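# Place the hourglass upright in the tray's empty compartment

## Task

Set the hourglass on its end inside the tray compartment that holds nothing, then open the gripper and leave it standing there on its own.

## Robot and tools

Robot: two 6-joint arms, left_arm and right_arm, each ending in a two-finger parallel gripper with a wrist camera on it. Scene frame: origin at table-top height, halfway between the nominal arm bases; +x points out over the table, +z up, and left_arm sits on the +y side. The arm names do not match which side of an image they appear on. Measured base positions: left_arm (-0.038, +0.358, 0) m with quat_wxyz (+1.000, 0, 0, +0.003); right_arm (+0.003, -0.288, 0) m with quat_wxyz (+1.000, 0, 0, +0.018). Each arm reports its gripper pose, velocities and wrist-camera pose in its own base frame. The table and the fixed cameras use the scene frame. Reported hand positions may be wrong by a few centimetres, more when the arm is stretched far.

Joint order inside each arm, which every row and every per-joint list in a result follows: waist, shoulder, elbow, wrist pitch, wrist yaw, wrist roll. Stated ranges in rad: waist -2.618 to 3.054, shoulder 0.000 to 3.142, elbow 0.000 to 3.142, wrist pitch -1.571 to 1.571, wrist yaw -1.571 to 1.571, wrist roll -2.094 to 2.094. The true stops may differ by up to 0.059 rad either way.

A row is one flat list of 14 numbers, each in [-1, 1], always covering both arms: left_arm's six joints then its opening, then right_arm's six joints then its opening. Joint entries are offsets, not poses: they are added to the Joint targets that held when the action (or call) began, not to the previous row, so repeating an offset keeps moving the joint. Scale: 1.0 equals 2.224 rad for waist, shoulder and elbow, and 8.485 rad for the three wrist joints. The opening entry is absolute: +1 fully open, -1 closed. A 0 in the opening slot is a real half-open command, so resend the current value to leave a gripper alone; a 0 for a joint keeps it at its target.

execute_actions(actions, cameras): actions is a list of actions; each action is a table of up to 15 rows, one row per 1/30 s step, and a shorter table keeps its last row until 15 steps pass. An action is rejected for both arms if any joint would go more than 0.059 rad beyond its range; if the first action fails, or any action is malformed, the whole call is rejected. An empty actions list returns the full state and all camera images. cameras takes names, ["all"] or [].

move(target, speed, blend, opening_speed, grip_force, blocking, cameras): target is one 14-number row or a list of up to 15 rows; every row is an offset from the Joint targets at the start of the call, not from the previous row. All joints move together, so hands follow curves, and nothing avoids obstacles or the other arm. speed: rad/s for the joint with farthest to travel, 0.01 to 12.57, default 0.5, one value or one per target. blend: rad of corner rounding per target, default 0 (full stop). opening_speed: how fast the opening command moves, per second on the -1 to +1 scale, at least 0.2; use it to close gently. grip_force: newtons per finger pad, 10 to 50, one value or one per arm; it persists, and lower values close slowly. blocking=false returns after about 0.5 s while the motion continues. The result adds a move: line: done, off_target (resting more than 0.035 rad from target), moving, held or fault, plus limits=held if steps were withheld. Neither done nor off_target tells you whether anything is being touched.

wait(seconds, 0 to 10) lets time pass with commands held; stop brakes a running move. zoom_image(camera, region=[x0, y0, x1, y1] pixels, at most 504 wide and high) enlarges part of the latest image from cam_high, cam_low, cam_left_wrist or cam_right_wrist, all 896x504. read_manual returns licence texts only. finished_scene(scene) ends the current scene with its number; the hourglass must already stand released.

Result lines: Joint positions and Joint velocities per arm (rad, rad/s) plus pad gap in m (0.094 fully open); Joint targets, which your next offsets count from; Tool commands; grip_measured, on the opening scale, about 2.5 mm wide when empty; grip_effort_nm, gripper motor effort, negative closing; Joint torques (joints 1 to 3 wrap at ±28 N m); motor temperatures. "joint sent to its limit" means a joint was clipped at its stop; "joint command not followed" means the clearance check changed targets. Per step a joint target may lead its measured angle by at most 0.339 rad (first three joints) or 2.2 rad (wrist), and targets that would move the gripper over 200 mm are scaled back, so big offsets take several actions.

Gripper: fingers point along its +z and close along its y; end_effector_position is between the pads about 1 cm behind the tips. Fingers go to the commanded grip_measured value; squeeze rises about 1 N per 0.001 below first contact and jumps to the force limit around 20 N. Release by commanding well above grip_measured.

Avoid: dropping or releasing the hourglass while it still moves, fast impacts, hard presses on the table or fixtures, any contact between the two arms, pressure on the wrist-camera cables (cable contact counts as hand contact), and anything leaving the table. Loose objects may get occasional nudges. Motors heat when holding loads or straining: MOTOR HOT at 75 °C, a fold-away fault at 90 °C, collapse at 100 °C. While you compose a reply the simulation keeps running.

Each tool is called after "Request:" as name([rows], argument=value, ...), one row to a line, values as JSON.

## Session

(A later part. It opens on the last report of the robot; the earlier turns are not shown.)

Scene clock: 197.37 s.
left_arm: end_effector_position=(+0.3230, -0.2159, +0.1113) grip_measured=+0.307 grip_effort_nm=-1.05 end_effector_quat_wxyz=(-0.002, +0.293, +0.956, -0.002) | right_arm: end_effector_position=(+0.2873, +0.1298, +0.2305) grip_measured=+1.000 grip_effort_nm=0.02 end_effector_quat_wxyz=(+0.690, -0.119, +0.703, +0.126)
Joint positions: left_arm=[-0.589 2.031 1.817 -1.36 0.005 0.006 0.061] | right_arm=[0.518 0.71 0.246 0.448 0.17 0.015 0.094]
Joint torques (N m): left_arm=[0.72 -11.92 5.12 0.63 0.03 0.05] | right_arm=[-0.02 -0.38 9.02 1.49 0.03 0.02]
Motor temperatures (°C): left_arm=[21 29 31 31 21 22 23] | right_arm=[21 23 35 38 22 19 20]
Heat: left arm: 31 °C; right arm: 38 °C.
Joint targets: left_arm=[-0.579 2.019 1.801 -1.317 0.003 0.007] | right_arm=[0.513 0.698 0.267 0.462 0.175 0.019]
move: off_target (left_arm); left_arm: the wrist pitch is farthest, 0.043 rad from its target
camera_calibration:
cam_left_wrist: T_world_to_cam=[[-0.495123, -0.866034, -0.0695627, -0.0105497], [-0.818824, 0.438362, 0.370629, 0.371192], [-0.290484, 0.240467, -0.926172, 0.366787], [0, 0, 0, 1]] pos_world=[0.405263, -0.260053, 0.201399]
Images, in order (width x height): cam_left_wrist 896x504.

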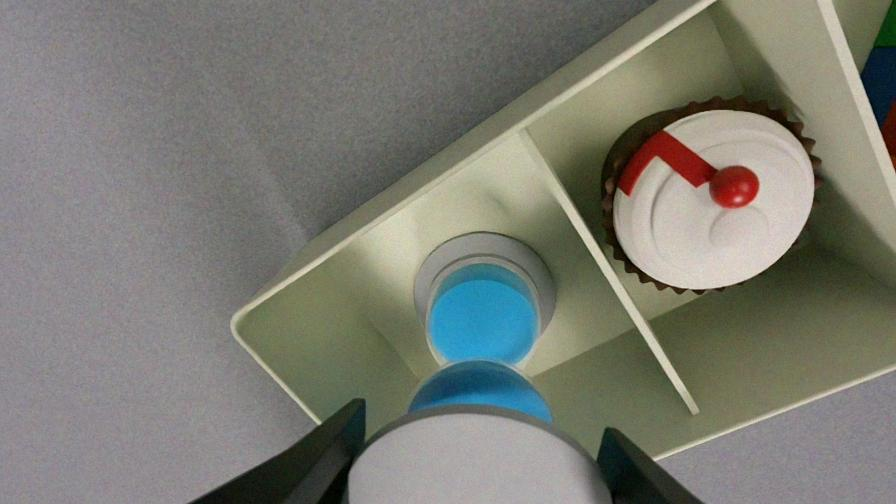

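Request:
move([
  [0, 0, 0, 0, 0, 0, 0.7, 0,0,0,0,0,0,1.0],
  [0, -0.03, 0.055, -0.012, 0, 0, 0.7, 0,0,0,0,0,0,1.0],
], opening_speed=0.8, speed=0.3, cameras=["all"])

Scene clock: 202.40 s.
left_arm: end_effector_position=(+0.3264, -0.2185, +0.1448) grip_measured=+0.698 grip_effort_nm=0.10 end_effector_quat_wxyz=(+0.029, +0.293, +0.956, -0.012) | right_arm: end_effector_position=(+0.2873, +0.1298, +0.2305) grip_measured=+1.000 grip_effort_nm=0.02 end_effector_quat_wxyz=(+0.690, -0.119, +0.703, +0.126)
Joint positions: left_arm=[-0.589 1.991 1.891 -1.409 0.006 0.006 0.08] | right_arm=[0.518 0.71 0.246 0.448 0.17 0.015 0.094]
Joint torques (N m): left_arm=[0.69 -14.04 9.76 0.2 0.03 0.03] | right_arm=[-0.02 -0.38 9.02 1.49 0.03 0.02]
Heat: left arm: 31 °C; right arm: 38 °C.
Joint targets: left_arm=[-0.579 1.952 1.923 -1.419 0.003 0.007] | right_arm=[0.513 0.698 0.267 0.462 0.175 0.019]
move: off_target (left_arm); left_arm: the shoulder is farthest, 0.039 rad from its target
camera_calibration:
cam_left_wrist: T_world_to_cam=[[-0.491684, -0.868469, -0.0633089, -0.0113319], [-0.836726, 0.451078, 0.310513, 0.380018], [-0.241113, 0.205646, -0.948459, 0.378904], [0, 0, 0, 1]] pos_world=[0.403759, -0.259179, 0.240657]

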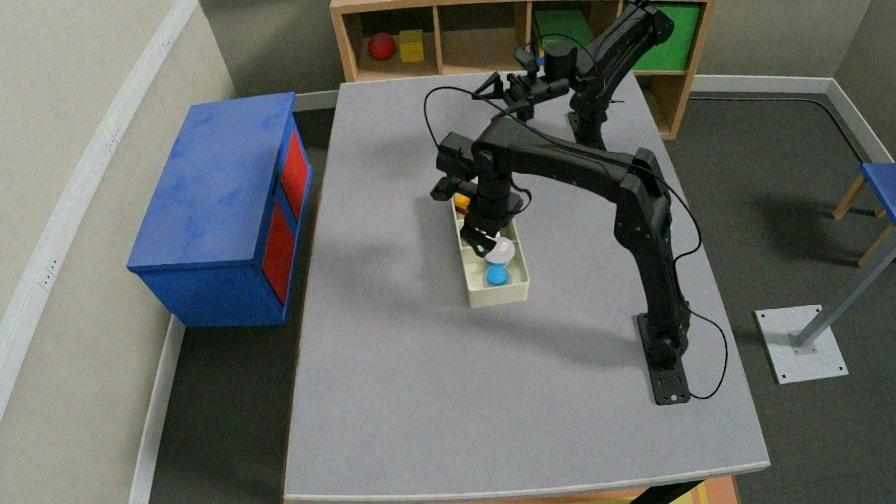

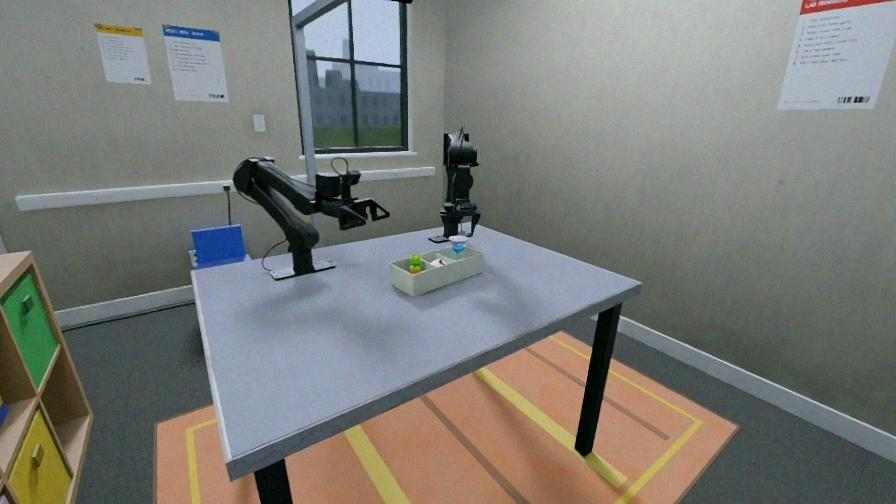

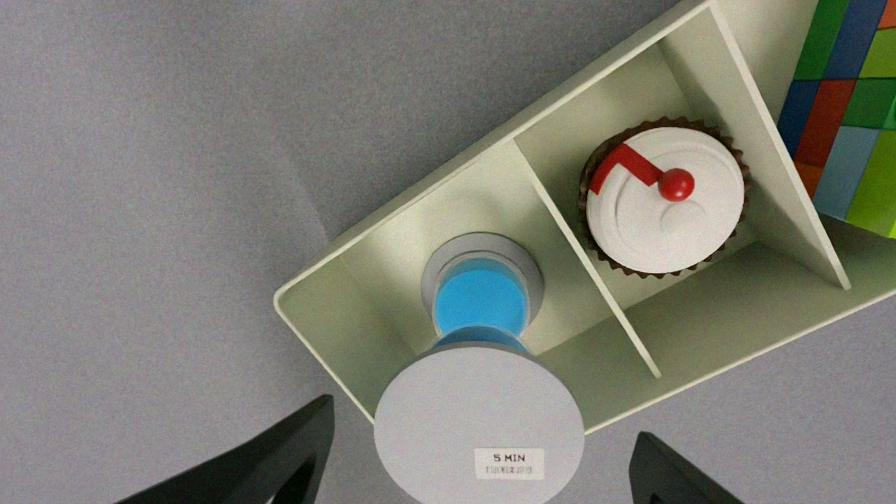

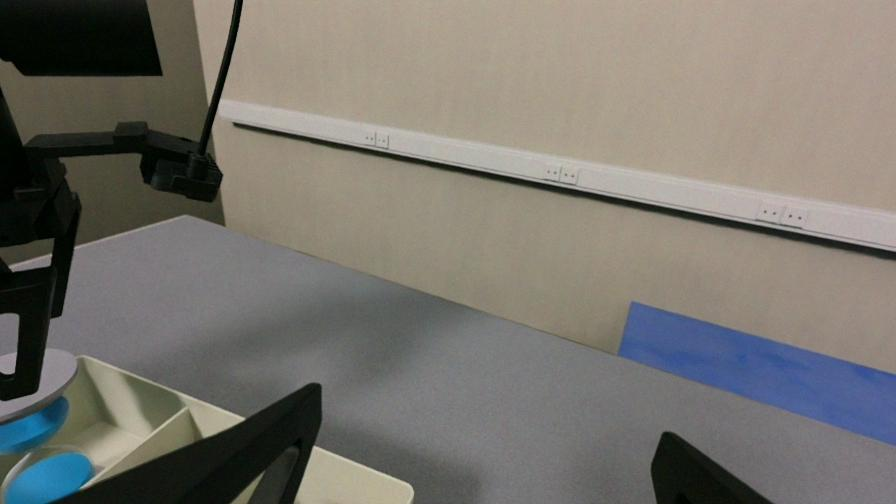

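Request:
zoom_image(camera="cam_high", region=[430, 165, 550, 320])

Scaled by 3.252 from the camera's 896x504 image, which has a finer 1280x720 frame.

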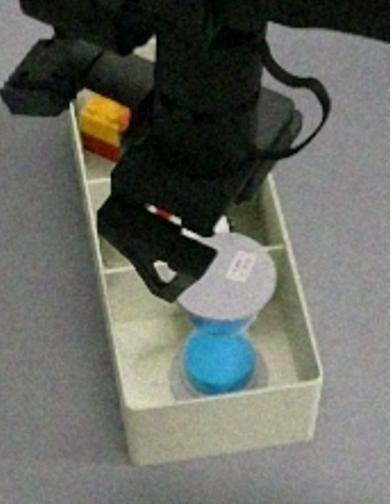

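Request:
move(target=[0, -0.14254, -0.19132, 0.04896, 0, 0, 0.7, 0,0,0,0,0,0,1.0], speed=0.6, cameras=["cam_left_wrist"])

Scene clock: 293.33 s.
left_arm: end_effector_position=(+0.3208, -0.2147, +0.1637) grip_measured=+0.698 grip_effort_nm=0.10 end_effector_quat_wxyz=(+0.168, +0.289, +0.941, -0.054) | right_arm: end_effector_position=(+0.2873, +0.1298, +0.2305) grip_measured=+1.000 grip_effort_nm=0.02 end_effector_quat_wxyz=(+0.690, -0.119, +0.703, +0.126)
Joint positions: left_arm=[-0.589 1.675 1.505 -1.046 0.006 0.006 0.08] | right_arm=[0.518 0.71 0.246 0.448 0.17 0.015 0.094]
Joint torques (N m): left_arm=[0.79 -11.38 6.57 1.28 -0.01 0.01] | right_arm=[-0.01 -0.38 9.02 1.49 0.02 0.01]
Heat: left arm: 33 °C; right arm: 38 °C.
Joint targets: left_arm=[-0.579 1.635 1.498 -1.003 0.003 0.007] | right_arm=[0.513 0.698 0.267 0.462 0.175 0.019]
move: off_target (left_arm); left_arm: the wrist pitch is farthest, 0.042 rad from its target
camera_calibration:
cam_left_wrist: T_world_to_cam=[[-0.479042, -0.876914, -0.0392456, -0.0194419], [-0.877789, 0.478446, 0.023994, 0.433739], [-0.0022638, 0.0459435, -0.998941, 0.292148], [0, 0, 0, 1]] pos_world=[0.372079, -0.237992, 0.280668]
Images, in order (width x height): cam_left_wrist 896x504.

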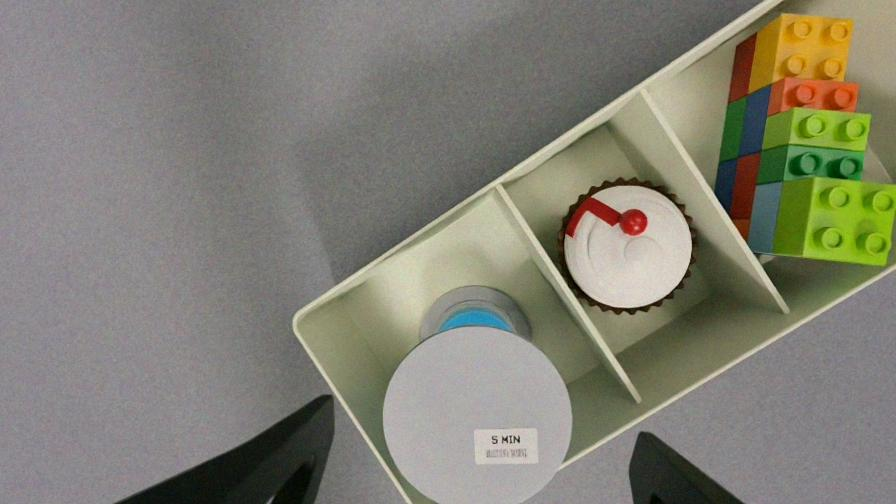

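Request:
move([
  [0, -0.0054, -0.10207, 0.02675, 0, 0, 0.7, 0,0,0,0,0,0,1.0],
  [0, -0.0054, -0.10207, 0.02675, 0, 0, 0.25, 0,0,0,0,0,0,1.0],
  [0, 0.0018, 0.07509, -0.01839, 0, 0, 0.25, 0,0,0,0,0,0,1.0],
], opening_speed=1.0, speed=[0.4,0.4,0.5], cameras=["cam_left_wrist"])

Scene clock: 314.50 s.
left_arm: end_effector_position=(+0.3194, -0.2142, +0.1966) grip_measured=+0.279 grip_effort_nm=-1.05 end_effector_quat_wxyz=(+0.177, +0.289, +0.939, -0.057) | right_arm: end_effector_position=(+0.2873, +0.1298, +0.2305) grip_measured=+1.000 grip_effort_nm=0.02 end_effector_quat_wxyz=(+0.690, -0.119, +0.703, +0.126)
Joint positions: left_arm=[-0.589 1.669 1.623 -1.151 0.008 0.006 0.06] | right_arm=[0.518 0.71 0.246 0.448 0.17 0.015 0.094]
Joint torques (N m): left_arm=[0.55 -10.26 11.23 0.78 0.04 0.05] | right_arm=[-0.01 -0.36 9.03 1.49 0.02 0.02]
Heat: left arm: 33 °C; right arm: 38 °C.
Joint targets: left_arm=[-0.579 1.639 1.665 -1.159 0.003 0.007] | right_arm=[0.513 0.698 0.267 0.462 0.175 0.019]
move: off_target (left_arm); target 2's new numbers were sent with left_arm's shoulder 0.046 rad from that target; left_arm: the elbow is farthest, 0.042 rad from its target
camera_calibration:
cam_left_wrist: T_world_to_cam=[[-0.479007, -0.877065, -0.036179, -0.0189786], [-0.877726, 0.479128, 0.00581211, 0.43524], [0.0122368, 0.0345392, -0.999328, 0.317927], [0, 0, 0, 1]] pos_world=[0.36904, -0.236162, 0.314497]
Images, in order (width x height): cam_left_wrist 896x504.

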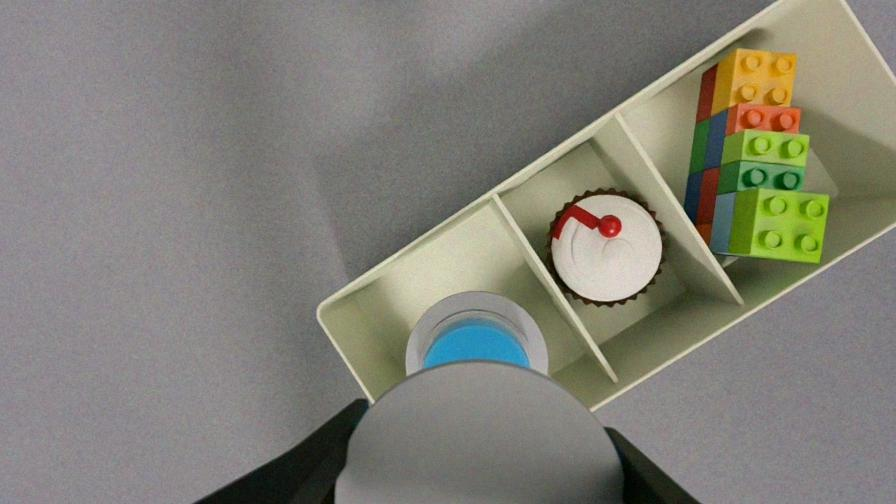

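Request:
move([
  [-0.21808, -0.05576, -0.07959, 0.00519, 0, 0, 0.25, 0,0,0,0,0,0,1.0],
  [-0.21808, -0.0589, -0.23336, 0.04655, 0, 0, 0.25, 0,0,0,0,0,0,1.0],
], speed=[0.6,0.3], blend=[0.03,0], cameras=["all"])

Scene clock: 325.77 s.
left_arm: end_effector_position=(+0.1659, -0.3059, +0.1062) grip_measured=+0.279 grip_effort_nm=-1.05 end_effector_quat_wxyz=(+0.147, +0.506, +0.845, -0.091) | right_arm: end_effector_position=(+0.2873, +0.1298, +0.2305) grip_measured=+1.000 grip_effort_nm=0.02 end_effector_quat_wxyz=(+0.690, -0.119, +0.703, +0.126)
Joint positions: left_arm=[-1.073 1.548 1.146 -0.822 0.008 0.006 0.06] | right_arm=[0.518 0.71 0.246 0.448 0.17 0.015 0.094]
Joint torques (N m): left_arm=[0.36 -10.14 7.25 1.47 -0.04 0.04] | right_arm=[-0.02 -0.38 9.03 1.48 0.02 0.02]
Heat: left arm: 33 °C; right arm: 38 °C.
Joint targets: left_arm=[-1.064 1.508 1.146 -0.764 0.003 0.007] | right_arm=[0.513 0.698 0.267 0.462 0.175 0.019]
move: off_target (left_arm); left_arm: the wrist pitch is farthest, 0.058 rad from its target
camera_calibration:
cam_left_wrist: T_world_to_cam=[[-0.832151, -0.553211, -0.0384926, -0.0184232], [-0.55436, 0.831673, 0.0317062, 0.396355], [0.014473, 0.0477231, -0.998756, 0.236223], [0, 0, 0, 1]] pos_world=[0.200974, -0.351103, 0.222653]

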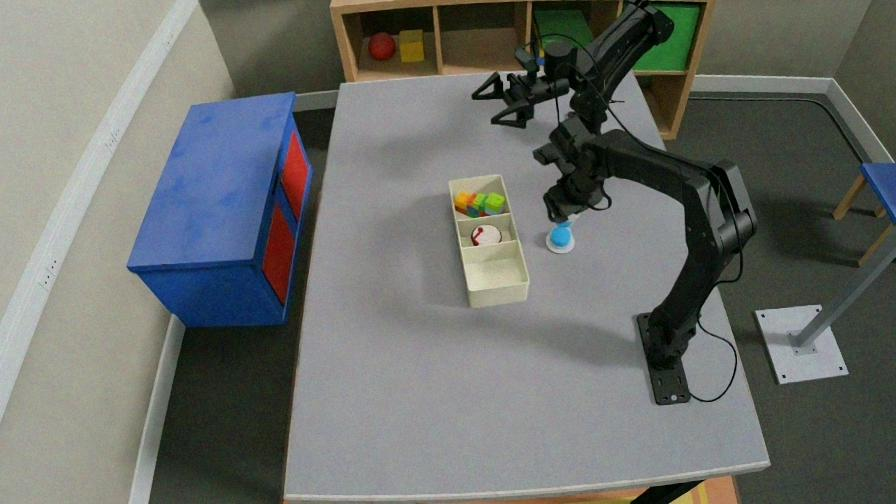

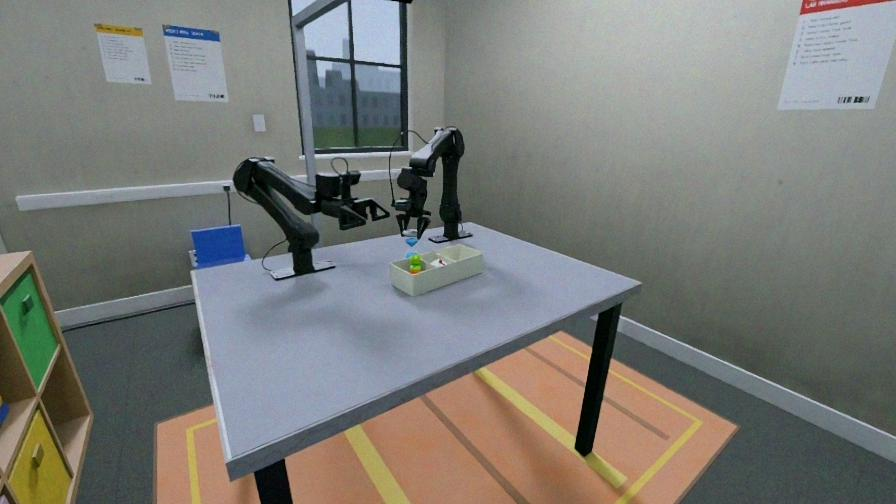

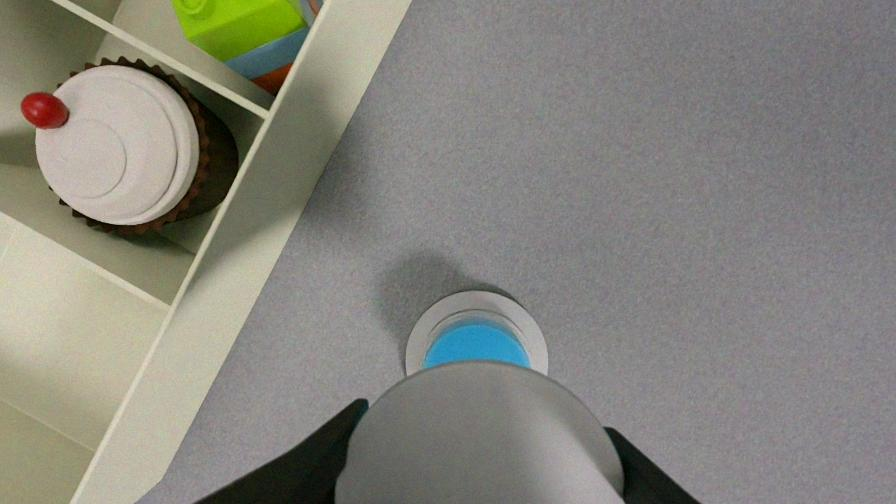

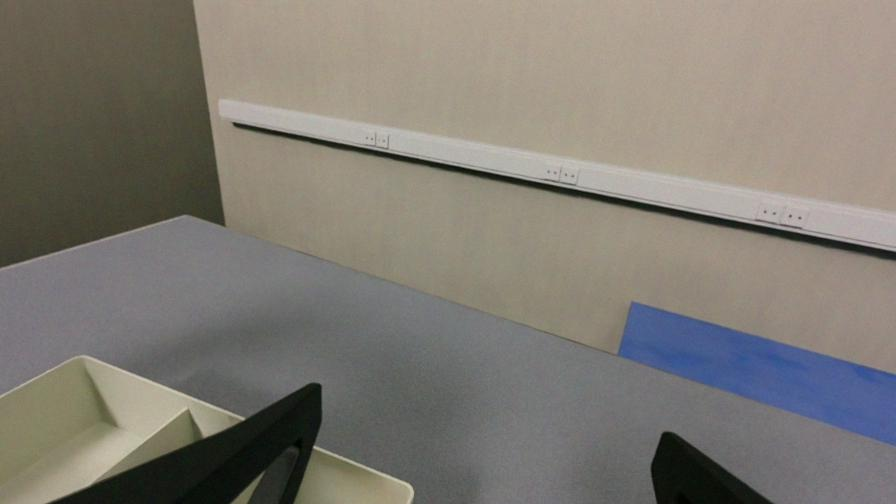

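Request:
move([
  [0,0,0,0,0,0, 0.75, 0,0,0,0,0,0,1.0],
  [0, -0.0108, 0.16097, -0.04608, 0, 0, 0.75, 0,0,0,0,0,0,1.0],
  [0.38849, -0.0108, 0.16097, -0.04608, 0, 0, 0.75, 0,0,0,0,0,0,1.0],
], speed=[0.4,0.5,0.8], opening_speed=1.0, cameras=["all"])

Scene clock: 335.67 s.
left_arm: end_effector_position=(+0.3406, -0.0680, +0.1989) grip_measured=+0.748 grip_effort_nm=0.09 end_effector_quat_wxyz=(+0.192, +0.096, +0.976, -0.021) | right_arm: end_effector_position=(+0.2873, +0.1298, +0.2305) grip_measured=+1.000 grip_effort_nm=0.02 end_effector_quat_wxyz=(+0.690, -0.119, +0.703, +0.126)
Joint positions: left_arm=[-0.198 1.514 1.468 -1.136 0.003 -0.002 0.082] | right_arm=[0.518 0.71 0.246 0.448 0.17 0.015 0.094]
Joint torques (N m): left_arm=[-0.16 -8.73 10.65 0.71 0 0.06] | right_arm=[-0.01 -0.38 9.03 1.49 0.02 0.02]
Heat: left arm: 33 °C; right arm: 38 °C.
Joint targets: left_arm=[-0.200 1.484 1.504 -1.155 0.003 0.007] | right_arm=[0.513 0.698 0.267 0.462 0.175 0.019]
move: off_target (left_arm); left_arm: the elbow is farthest, 0.036 rad from its target
camera_calibration:
cam_left_wrist: T_world_to_cam=[[-0.0990989, -0.99442, -0.0361603, -0.0180018], [-0.994991, 0.0995034, -0.00955881, 0.400904], [0.0131036, 0.035032, -0.9993, 0.314564], [0, 0, 0, 1]] pos_world=[0.392991, -0.0688125, 0.317525]

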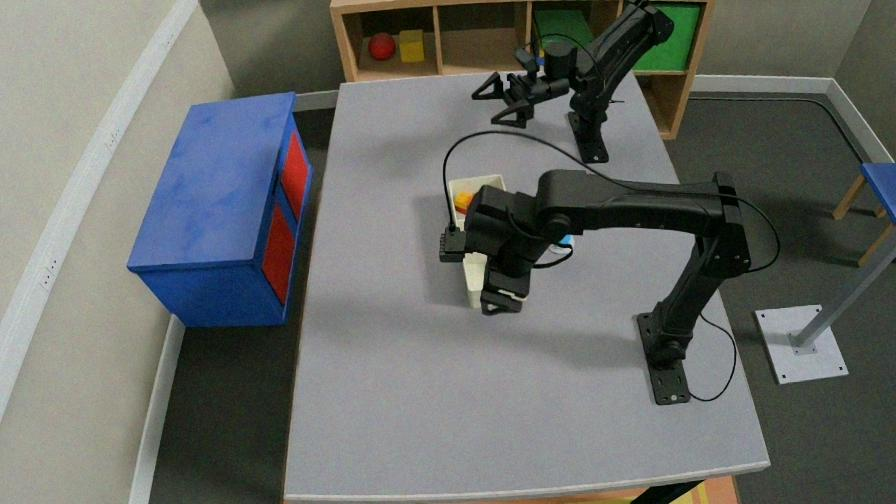

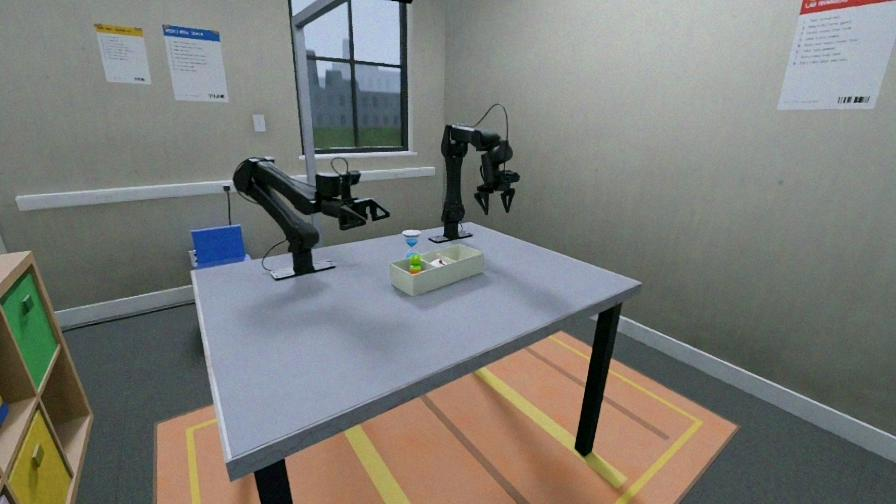

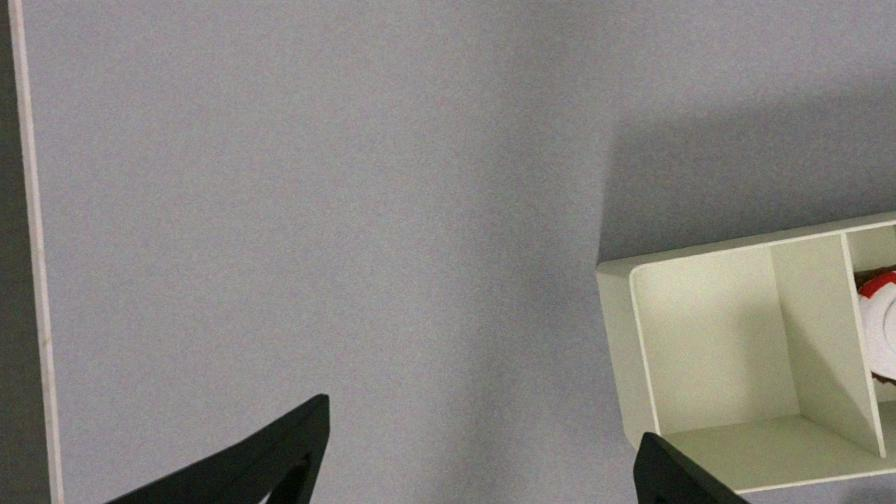

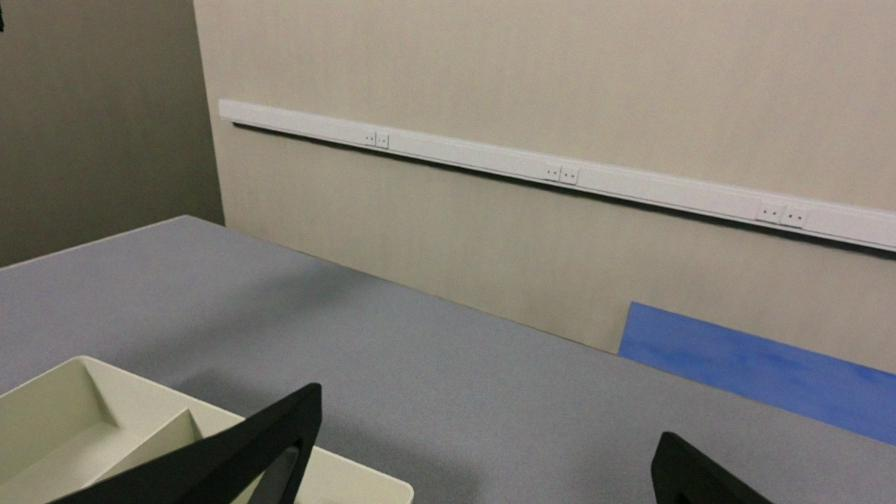

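Request:
move(target=[0.17986,0,0,0,0,0, 0.75, 0.29991,0.38984,0.52383,-0.17608,-0.02062,-0.00224, 1.0], speed=0.8, cameras=["all"])

Scene clock: 357.13 s.
left_arm: end_effector_position=(+0.3404, +0.0688, +0.1989) grip_measured=+0.748 grip_effort_nm=0.09 end_effector_quat_wxyz=(+0.192, -0.096, +0.976, +0.018) | right_arm: end_effector_position=(+0.1376, +0.3369, +0.1651) grip_measured=+1.000 grip_effort_nm=0.02 end_effector_quat_wxyz=(+0.158, -0.544, +0.817, +0.106)
Joint positions: left_arm=[0.197 1.514 1.468 -1.136 0.002 0.001 0.082] | right_arm=[1.181 1.566 1.386 -1.008 0.001 0.006 0.094]
Joint torques (N m): left_arm=[0.35 -8.87 10.67 0.72 0.04 0.05] | right_arm=[0.14 -5.23 10.66 0.42 -0.04 -0.1]
Heat: left arm: 33 °C; right arm: 37 °C.
Joint targets: left_arm=[0.200 1.484 1.504 -1.155 0.003 0.007] | right_arm=[1.180 1.565 1.432 -1.032 0.000 0.000]
move: off_target (left_arm, right_arm); left_arm: the elbow is farthest, 0.036 rad from its target; right_arm: the elbow is farthest, 0.046 rad from its target
camera_calibration:
cam_left_wrist: T_world_to_cam=[[0.289721, -0.956327, -0.0387278, -0.0163809], [-0.957109, -0.289559, -0.0098667, 0.40109], [-0.00177818, 0.0399253, -0.999201, 0.314557], [0, 0, 0, 1]] pos_world=[0.389192, 0.0879146, 0.317629]
cam_right_wrist: T_world_to_cam=[[0.964143, -0.261823, -0.0433227, -0.0277971], [-0.26137, -0.965107, 0.0159196, 0.409745], [-0.0459792, -0.00402556, -0.998934, 0.291786], [0, 0, 0, 1]] pos_world=[0.147312, 0.389345, 0.283748]

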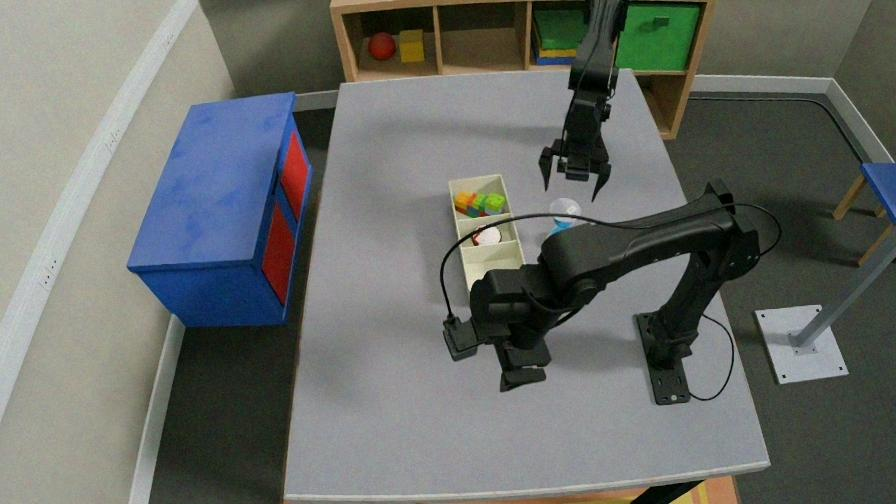

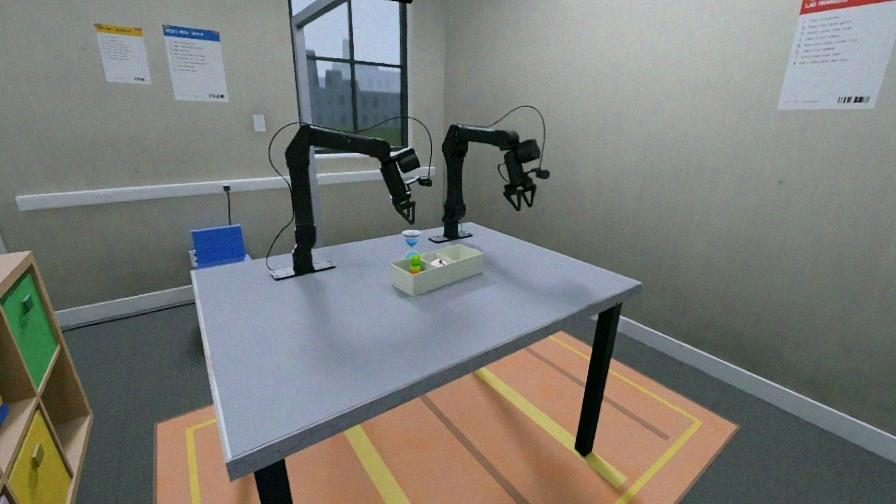

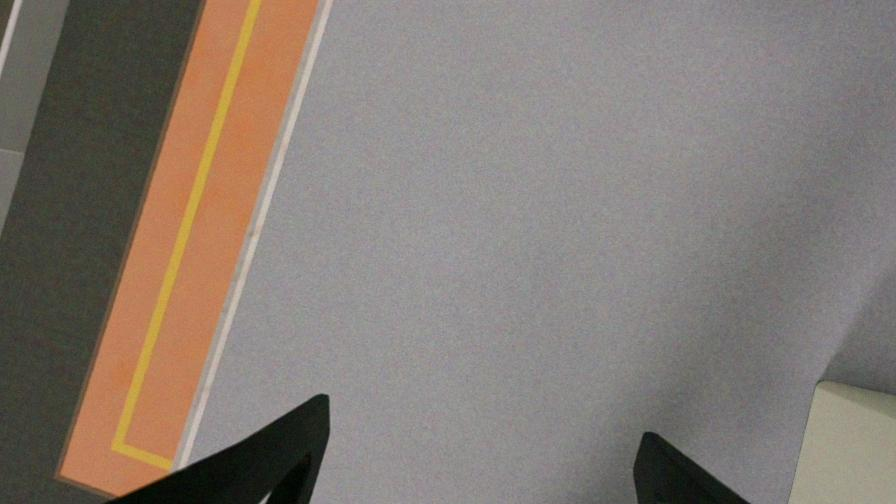

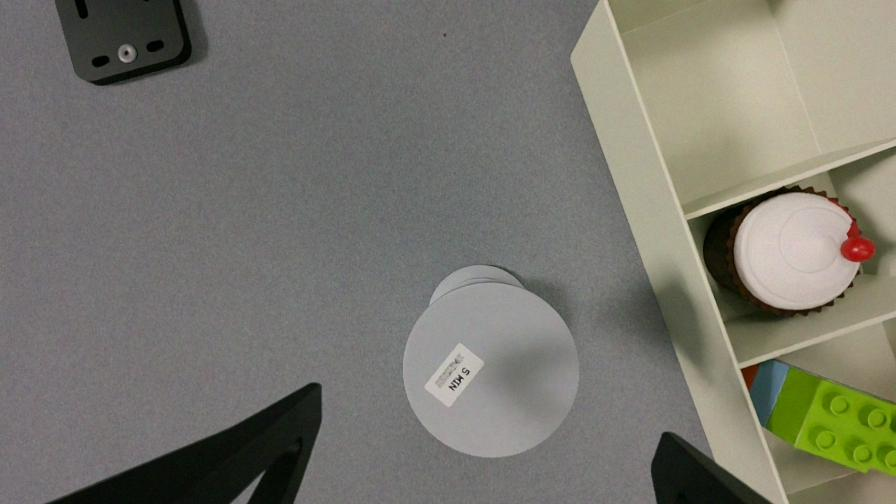

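Request:
move([
  [0,0,0,0,0,0, 0.75, -0.0054, 0.01888, -0.10342, 0.03147, 0, 0, 1.0],
  [0,0,0,0,0,0, 0.75, -0.0054, 0.01888, -0.10342, 0.03147, 0, 0, 0.25],
  [0,0,0,0,0,0, 0.75, -0.0054, 0.01799, 0.07779, -0.01626, 0, 0, 0.25],
], speed=[0.5,0.5,0.6], opening_speed=1.2, cameras=["cam_right_wrist","cam_low","cam_high"])

Scene clock: 382.17 s.
left_arm: end_effector_position=(+0.3404, +0.0688, +0.1989) grip_measured=+0.748 grip_effort_nm=0.09 end_effector_quat_wxyz=(+0.192, -0.096, +0.976, +0.018) | right_arm: end_effector_position=(+0.1390, +0.3402, +0.1930) grip_measured=+0.325 grip_effort_nm=-1.01 end_effector_quat_wxyz=(+0.146, -0.545, +0.820, +0.099)
Joint positions: left_arm=[0.197 1.514 1.468 -1.136 0.002 0.001 0.082] | right_arm=[1.179 1.619 1.561 -1.159 -0.002 0.006 0.062]
Joint torques (N m): left_arm=[0.25 -8.79 10.69 0.68 0.02 0.05] | right_arm=[-0.64 -6.46 10.25 0.47 0 -0.09]
Heat: left arm: 33 °C; right arm: 35 °C.
Joint targets: left_arm=[0.200 1.484 1.504 -1.155 0.003 0.007] | right_arm=[1.168 1.605 1.605 -1.170 0.000 0.000]
move: off_target (left_arm, right_arm); target 2's new numbers were sent with right_arm's wrist pitch 0.050 rad from that target; left_arm: the elbow is farthest, 0.036 rad from its target; right_arm: the elbow is farthest, 0.044 rad from its target
camera_calibration:
cam_right_wrist: T_world_to_cam=[[0.963421, -0.263375, -0.0495434, -0.0252101], [-0.261399, -0.964275, 0.0429546, 0.407313], [-0.0590866, -0.0284328, -0.997848, 0.329683], [0, 0, 0, 1]] pos_world=[0.150239, 0.395495, 0.310228]
Images, in order (width x height): cam_high 896x504, cam_low 896x504, cam_right_wrist 896x504.

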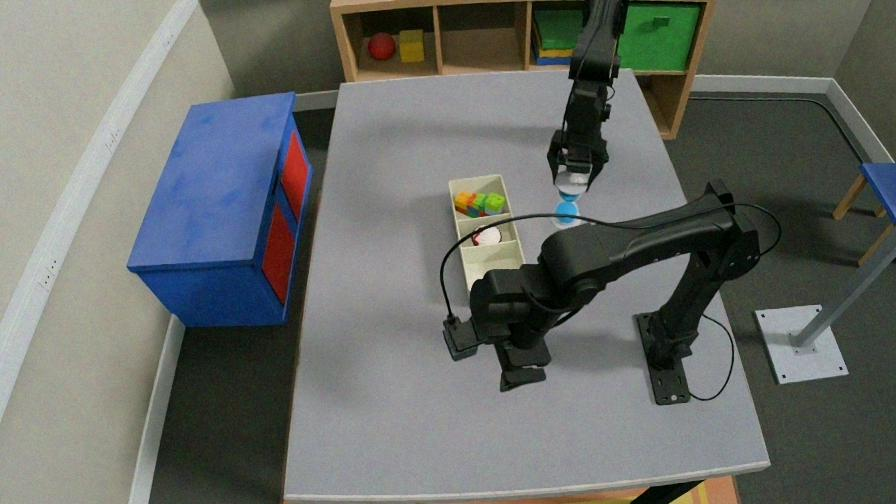

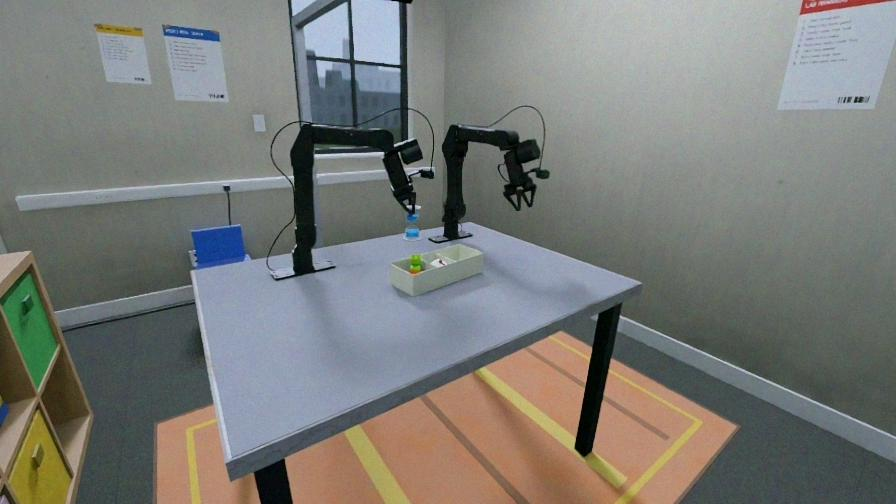

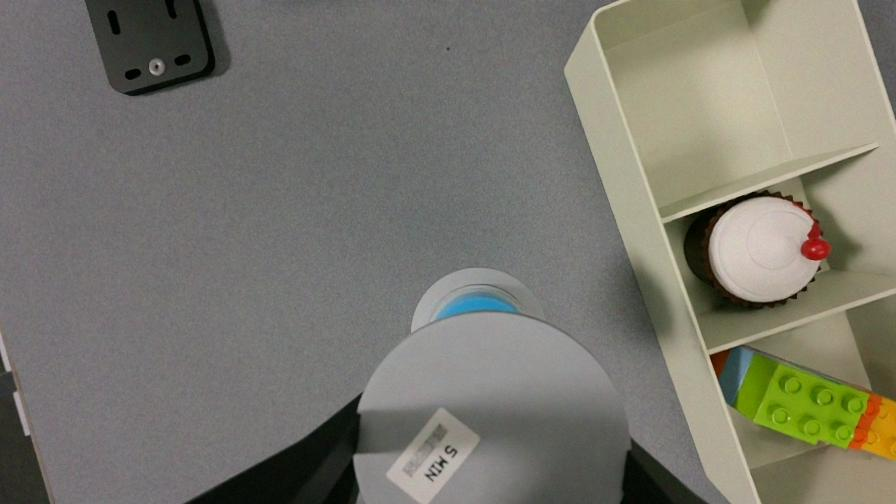

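Request:
move(target=[0,0,0,0,0,0, 0.75, -0.09892, 0.22887, 0.27248, 0.0132, 0, 0, 0.25], speed=0.6, cameras=["cam_right_wrist","cam_low","cam_high"])

Scene clock: 427.27 s.
left_arm: end_effector_position=(+0.3404, +0.0688, +0.1989) grip_measured=+0.748 grip_effort_nm=0.09 end_effector_quat_wxyz=(+0.192, -0.096, +0.976, +0.018) | right_arm: end_effector_position=(+0.3000, +0.4211, +0.1894) grip_measured=+0.325 grip_effort_nm=-1.01 end_effector_quat_wxyz=(+0.211, -0.440, +0.866, +0.110)
Joint positions: left_arm=[0.197 1.514 1.468 -1.136 0.002 0.001 0.082] | right_arm=[0.949 2.123 2.157 -1.125 -0.002 0.009 0.062]
Joint torques (N m): left_arm=[0.4 -8.8 10.73 0.7 0.04 0.06] | right_arm=[0.1 -10.21 11.15 1.34 -0.01 -0.1]
Motor temperatures (°C): left_arm=[21 32 33 27 20 22 20] | right_arm=[21 24 37 31 22 19 21]
Heat: left arm: 33 °C; right arm: 37 °C.
Joint targets: left_arm=[0.200 1.484 1.504 -1.155 0.003 0.007] | right_arm=[0.948 2.114 2.211 -1.058 0.000 0.000]
move: off_target (left_arm, right_arm); left_arm: the elbow is farthest, 0.036 rad from its target; right_arm: the wrist pitch is farthest, 0.067 rad from its target
camera_calibration:
cam_right_wrist: T_world_to_cam=[[0.879706, -0.474228, -0.0350142, -0.0480436], [-0.475449, -0.875924, -0.0818906, 0.578206], [0.008165, 0.0886871, -0.996026, 0.268119], [0, 0, 0, 1]] pos_world=[0.314982, 0.459902, 0.312721]
Images, in order (width x height): cam_high 896x504, cam_low 896x504, cam_right_wrist 896x504.

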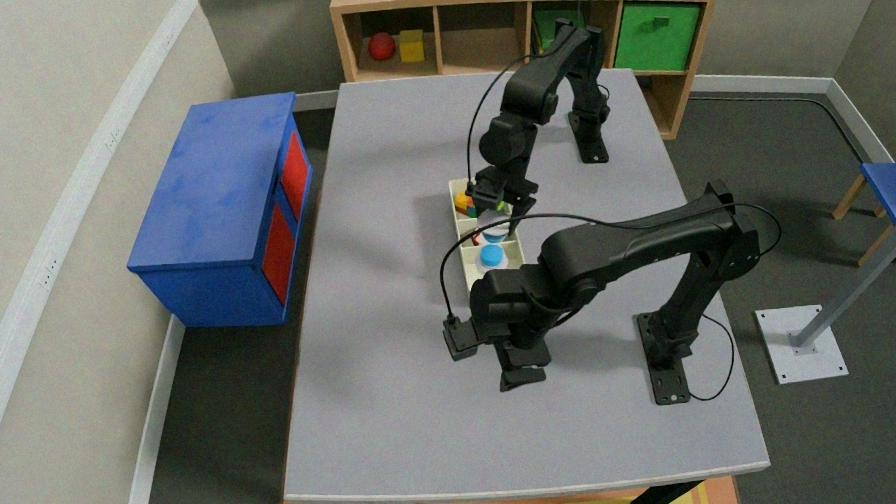

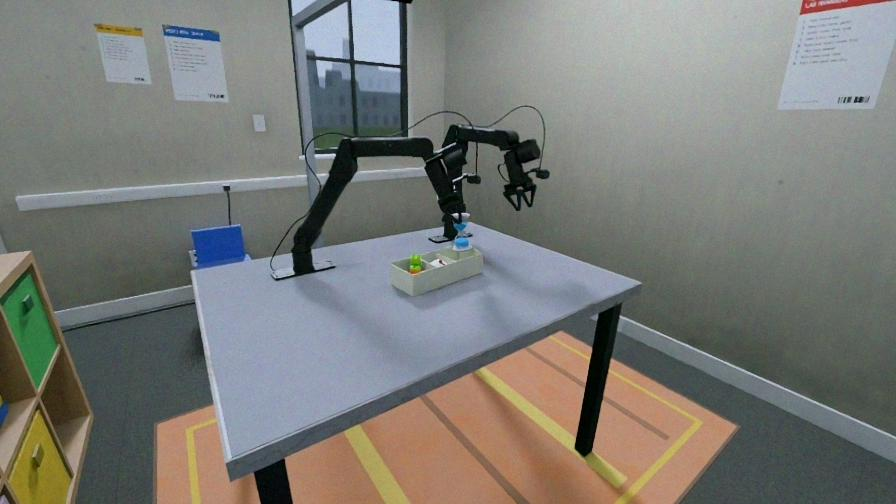

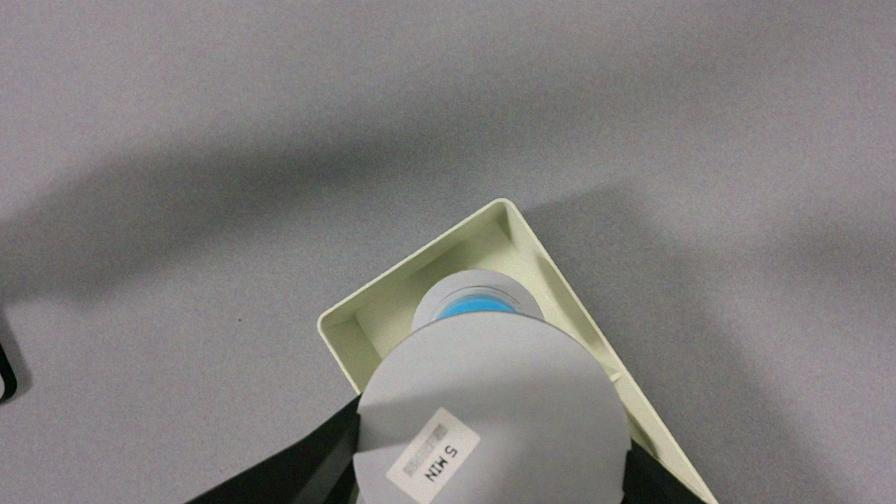

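Request:
move(target=[0,0,0,0,0,0, 0.75, 0.0045, 0.06007, -0.04294, 0.00412, 0, 0, 0.25], speed=0.15, cameras=["cam_right_wrist","cam_high"])

Scene clock: 442.80 s.
left_arm: end_effector_position=(+0.3404, +0.0688, +0.1989) grip_measured=+0.748 grip_effort_nm=0.09 end_effector_quat_wxyz=(+0.192, -0.096, +0.976, +0.018) | right_arm: end_effector_position=(+0.3002, +0.4269, +0.1106) grip_measured=+0.325 grip_effort_nm=-1.01 end_effector_quat_wxyz=(+0.150, -0.451, +0.877, +0.079)
Joint positions: left_arm=[0.197 1.514 1.468 -1.136 0.002 0.001 0.082] | right_arm=[0.955 2.257 2.111 -1.085 -0.002 0.006 0.062]
Joint torques (N m): left_arm=[0.44 -8.81 10.59 0.68 0 0.01] | right_arm=[0.73 -11.17 6.63 1.12 0.02 -0.09]
Heat: left arm: 33 °C; right arm: 35 °C.
Joint targets: left_arm=[0.200 1.484 1.504 -1.155 0.003 0.007] | right_arm=[0.958 2.248 2.116 -1.023 0.000 0.000]
move: off_target (left_arm, right_arm); left_arm: the elbow is farthest, 0.036 rad from its target; right_arm: the wrist pitch is farthest, 0.062 rad from its target
camera_calibration:
cam_right_wrist: T_world_to_cam=[[0.880497, -0.471269, -0.0512801, -0.0479872], [-0.468568, -0.881611, 0.0566202, 0.562018], [-0.0718924, -0.0258257, -0.997078, 0.262065], [0, 0, 0, 1]] pos_world=[0.324437, 0.479635, 0.227017]
Images, in order (width x height): cam_high 896x504, cam_right_wrist 896x504.

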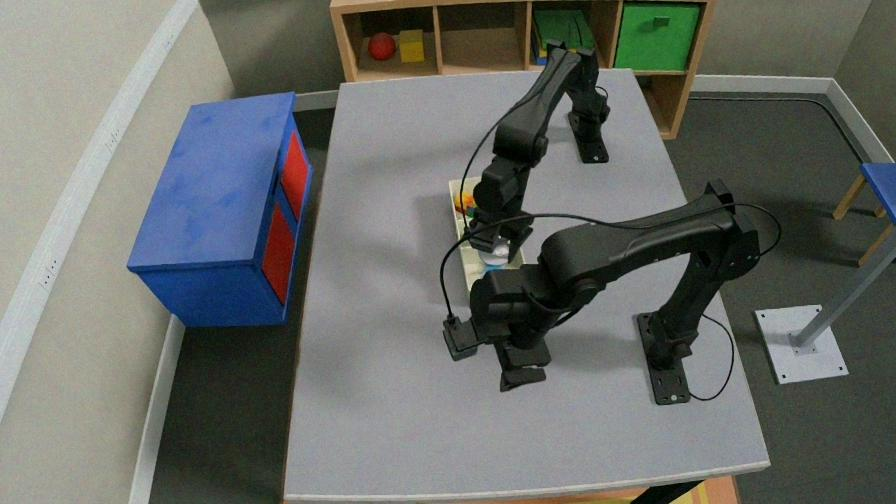

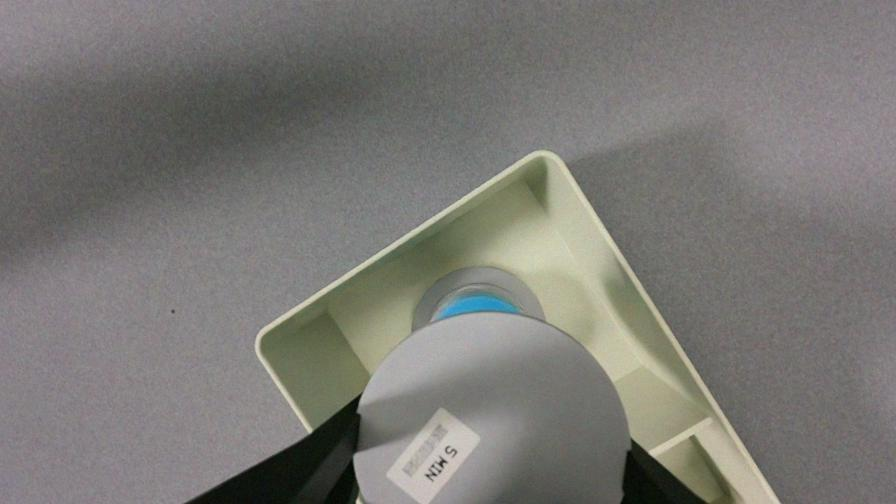

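Request:
move(target=[0,0,0,0,0,0, 0.75, 0, -0.0009, -0.00863, 0.00203, 0, 0, 0.25], speed=0.1, cameras=[])

Scene clock: 447.30 s.
left_arm: end_effector_position=(+0.3404, +0.0688, +0.1989) grip_measured=+0.748 grip_effort_nm=0.09 end_effector_quat_wxyz=(+0.192, -0.096, +0.976, +0.018) | right_arm: end_effector_position=(+0.3007, +0.4290, +0.1093) grip_measured=+0.325 grip_effort_nm=-1.01 end_effector_quat_wxyz=(+0.153, -0.451, +0.876, +0.081)
Joint positions: left_arm=[0.197 1.514 1.468 -1.136 0.002 0.001 0.082] | right_arm=[0.957 2.257 2.104 -1.07 -0.002 0.006 0.062]
Joint torques (N m): left_arm=[0.51 -8.87 10.74 0.7 0.04 0] | right_arm=[0.66 -11.33 5.67 1.14 0 -0.09]
Heat: left arm: 33 °C; right arm: 35 °C.
Joint targets: left_arm=[0.200 1.484 1.504 -1.155 0.003 0.007] | right_arm=[0.958 2.246 2.096 -1.006 0.000 0.000]
move: off_target (left_arm, right_arm); left_arm: the elbow is farthest, 0.036 rad from its target; right_arm: the wrist pitch is farthest, 0.064 rad from its target
No camera images: "cameras" was empty.


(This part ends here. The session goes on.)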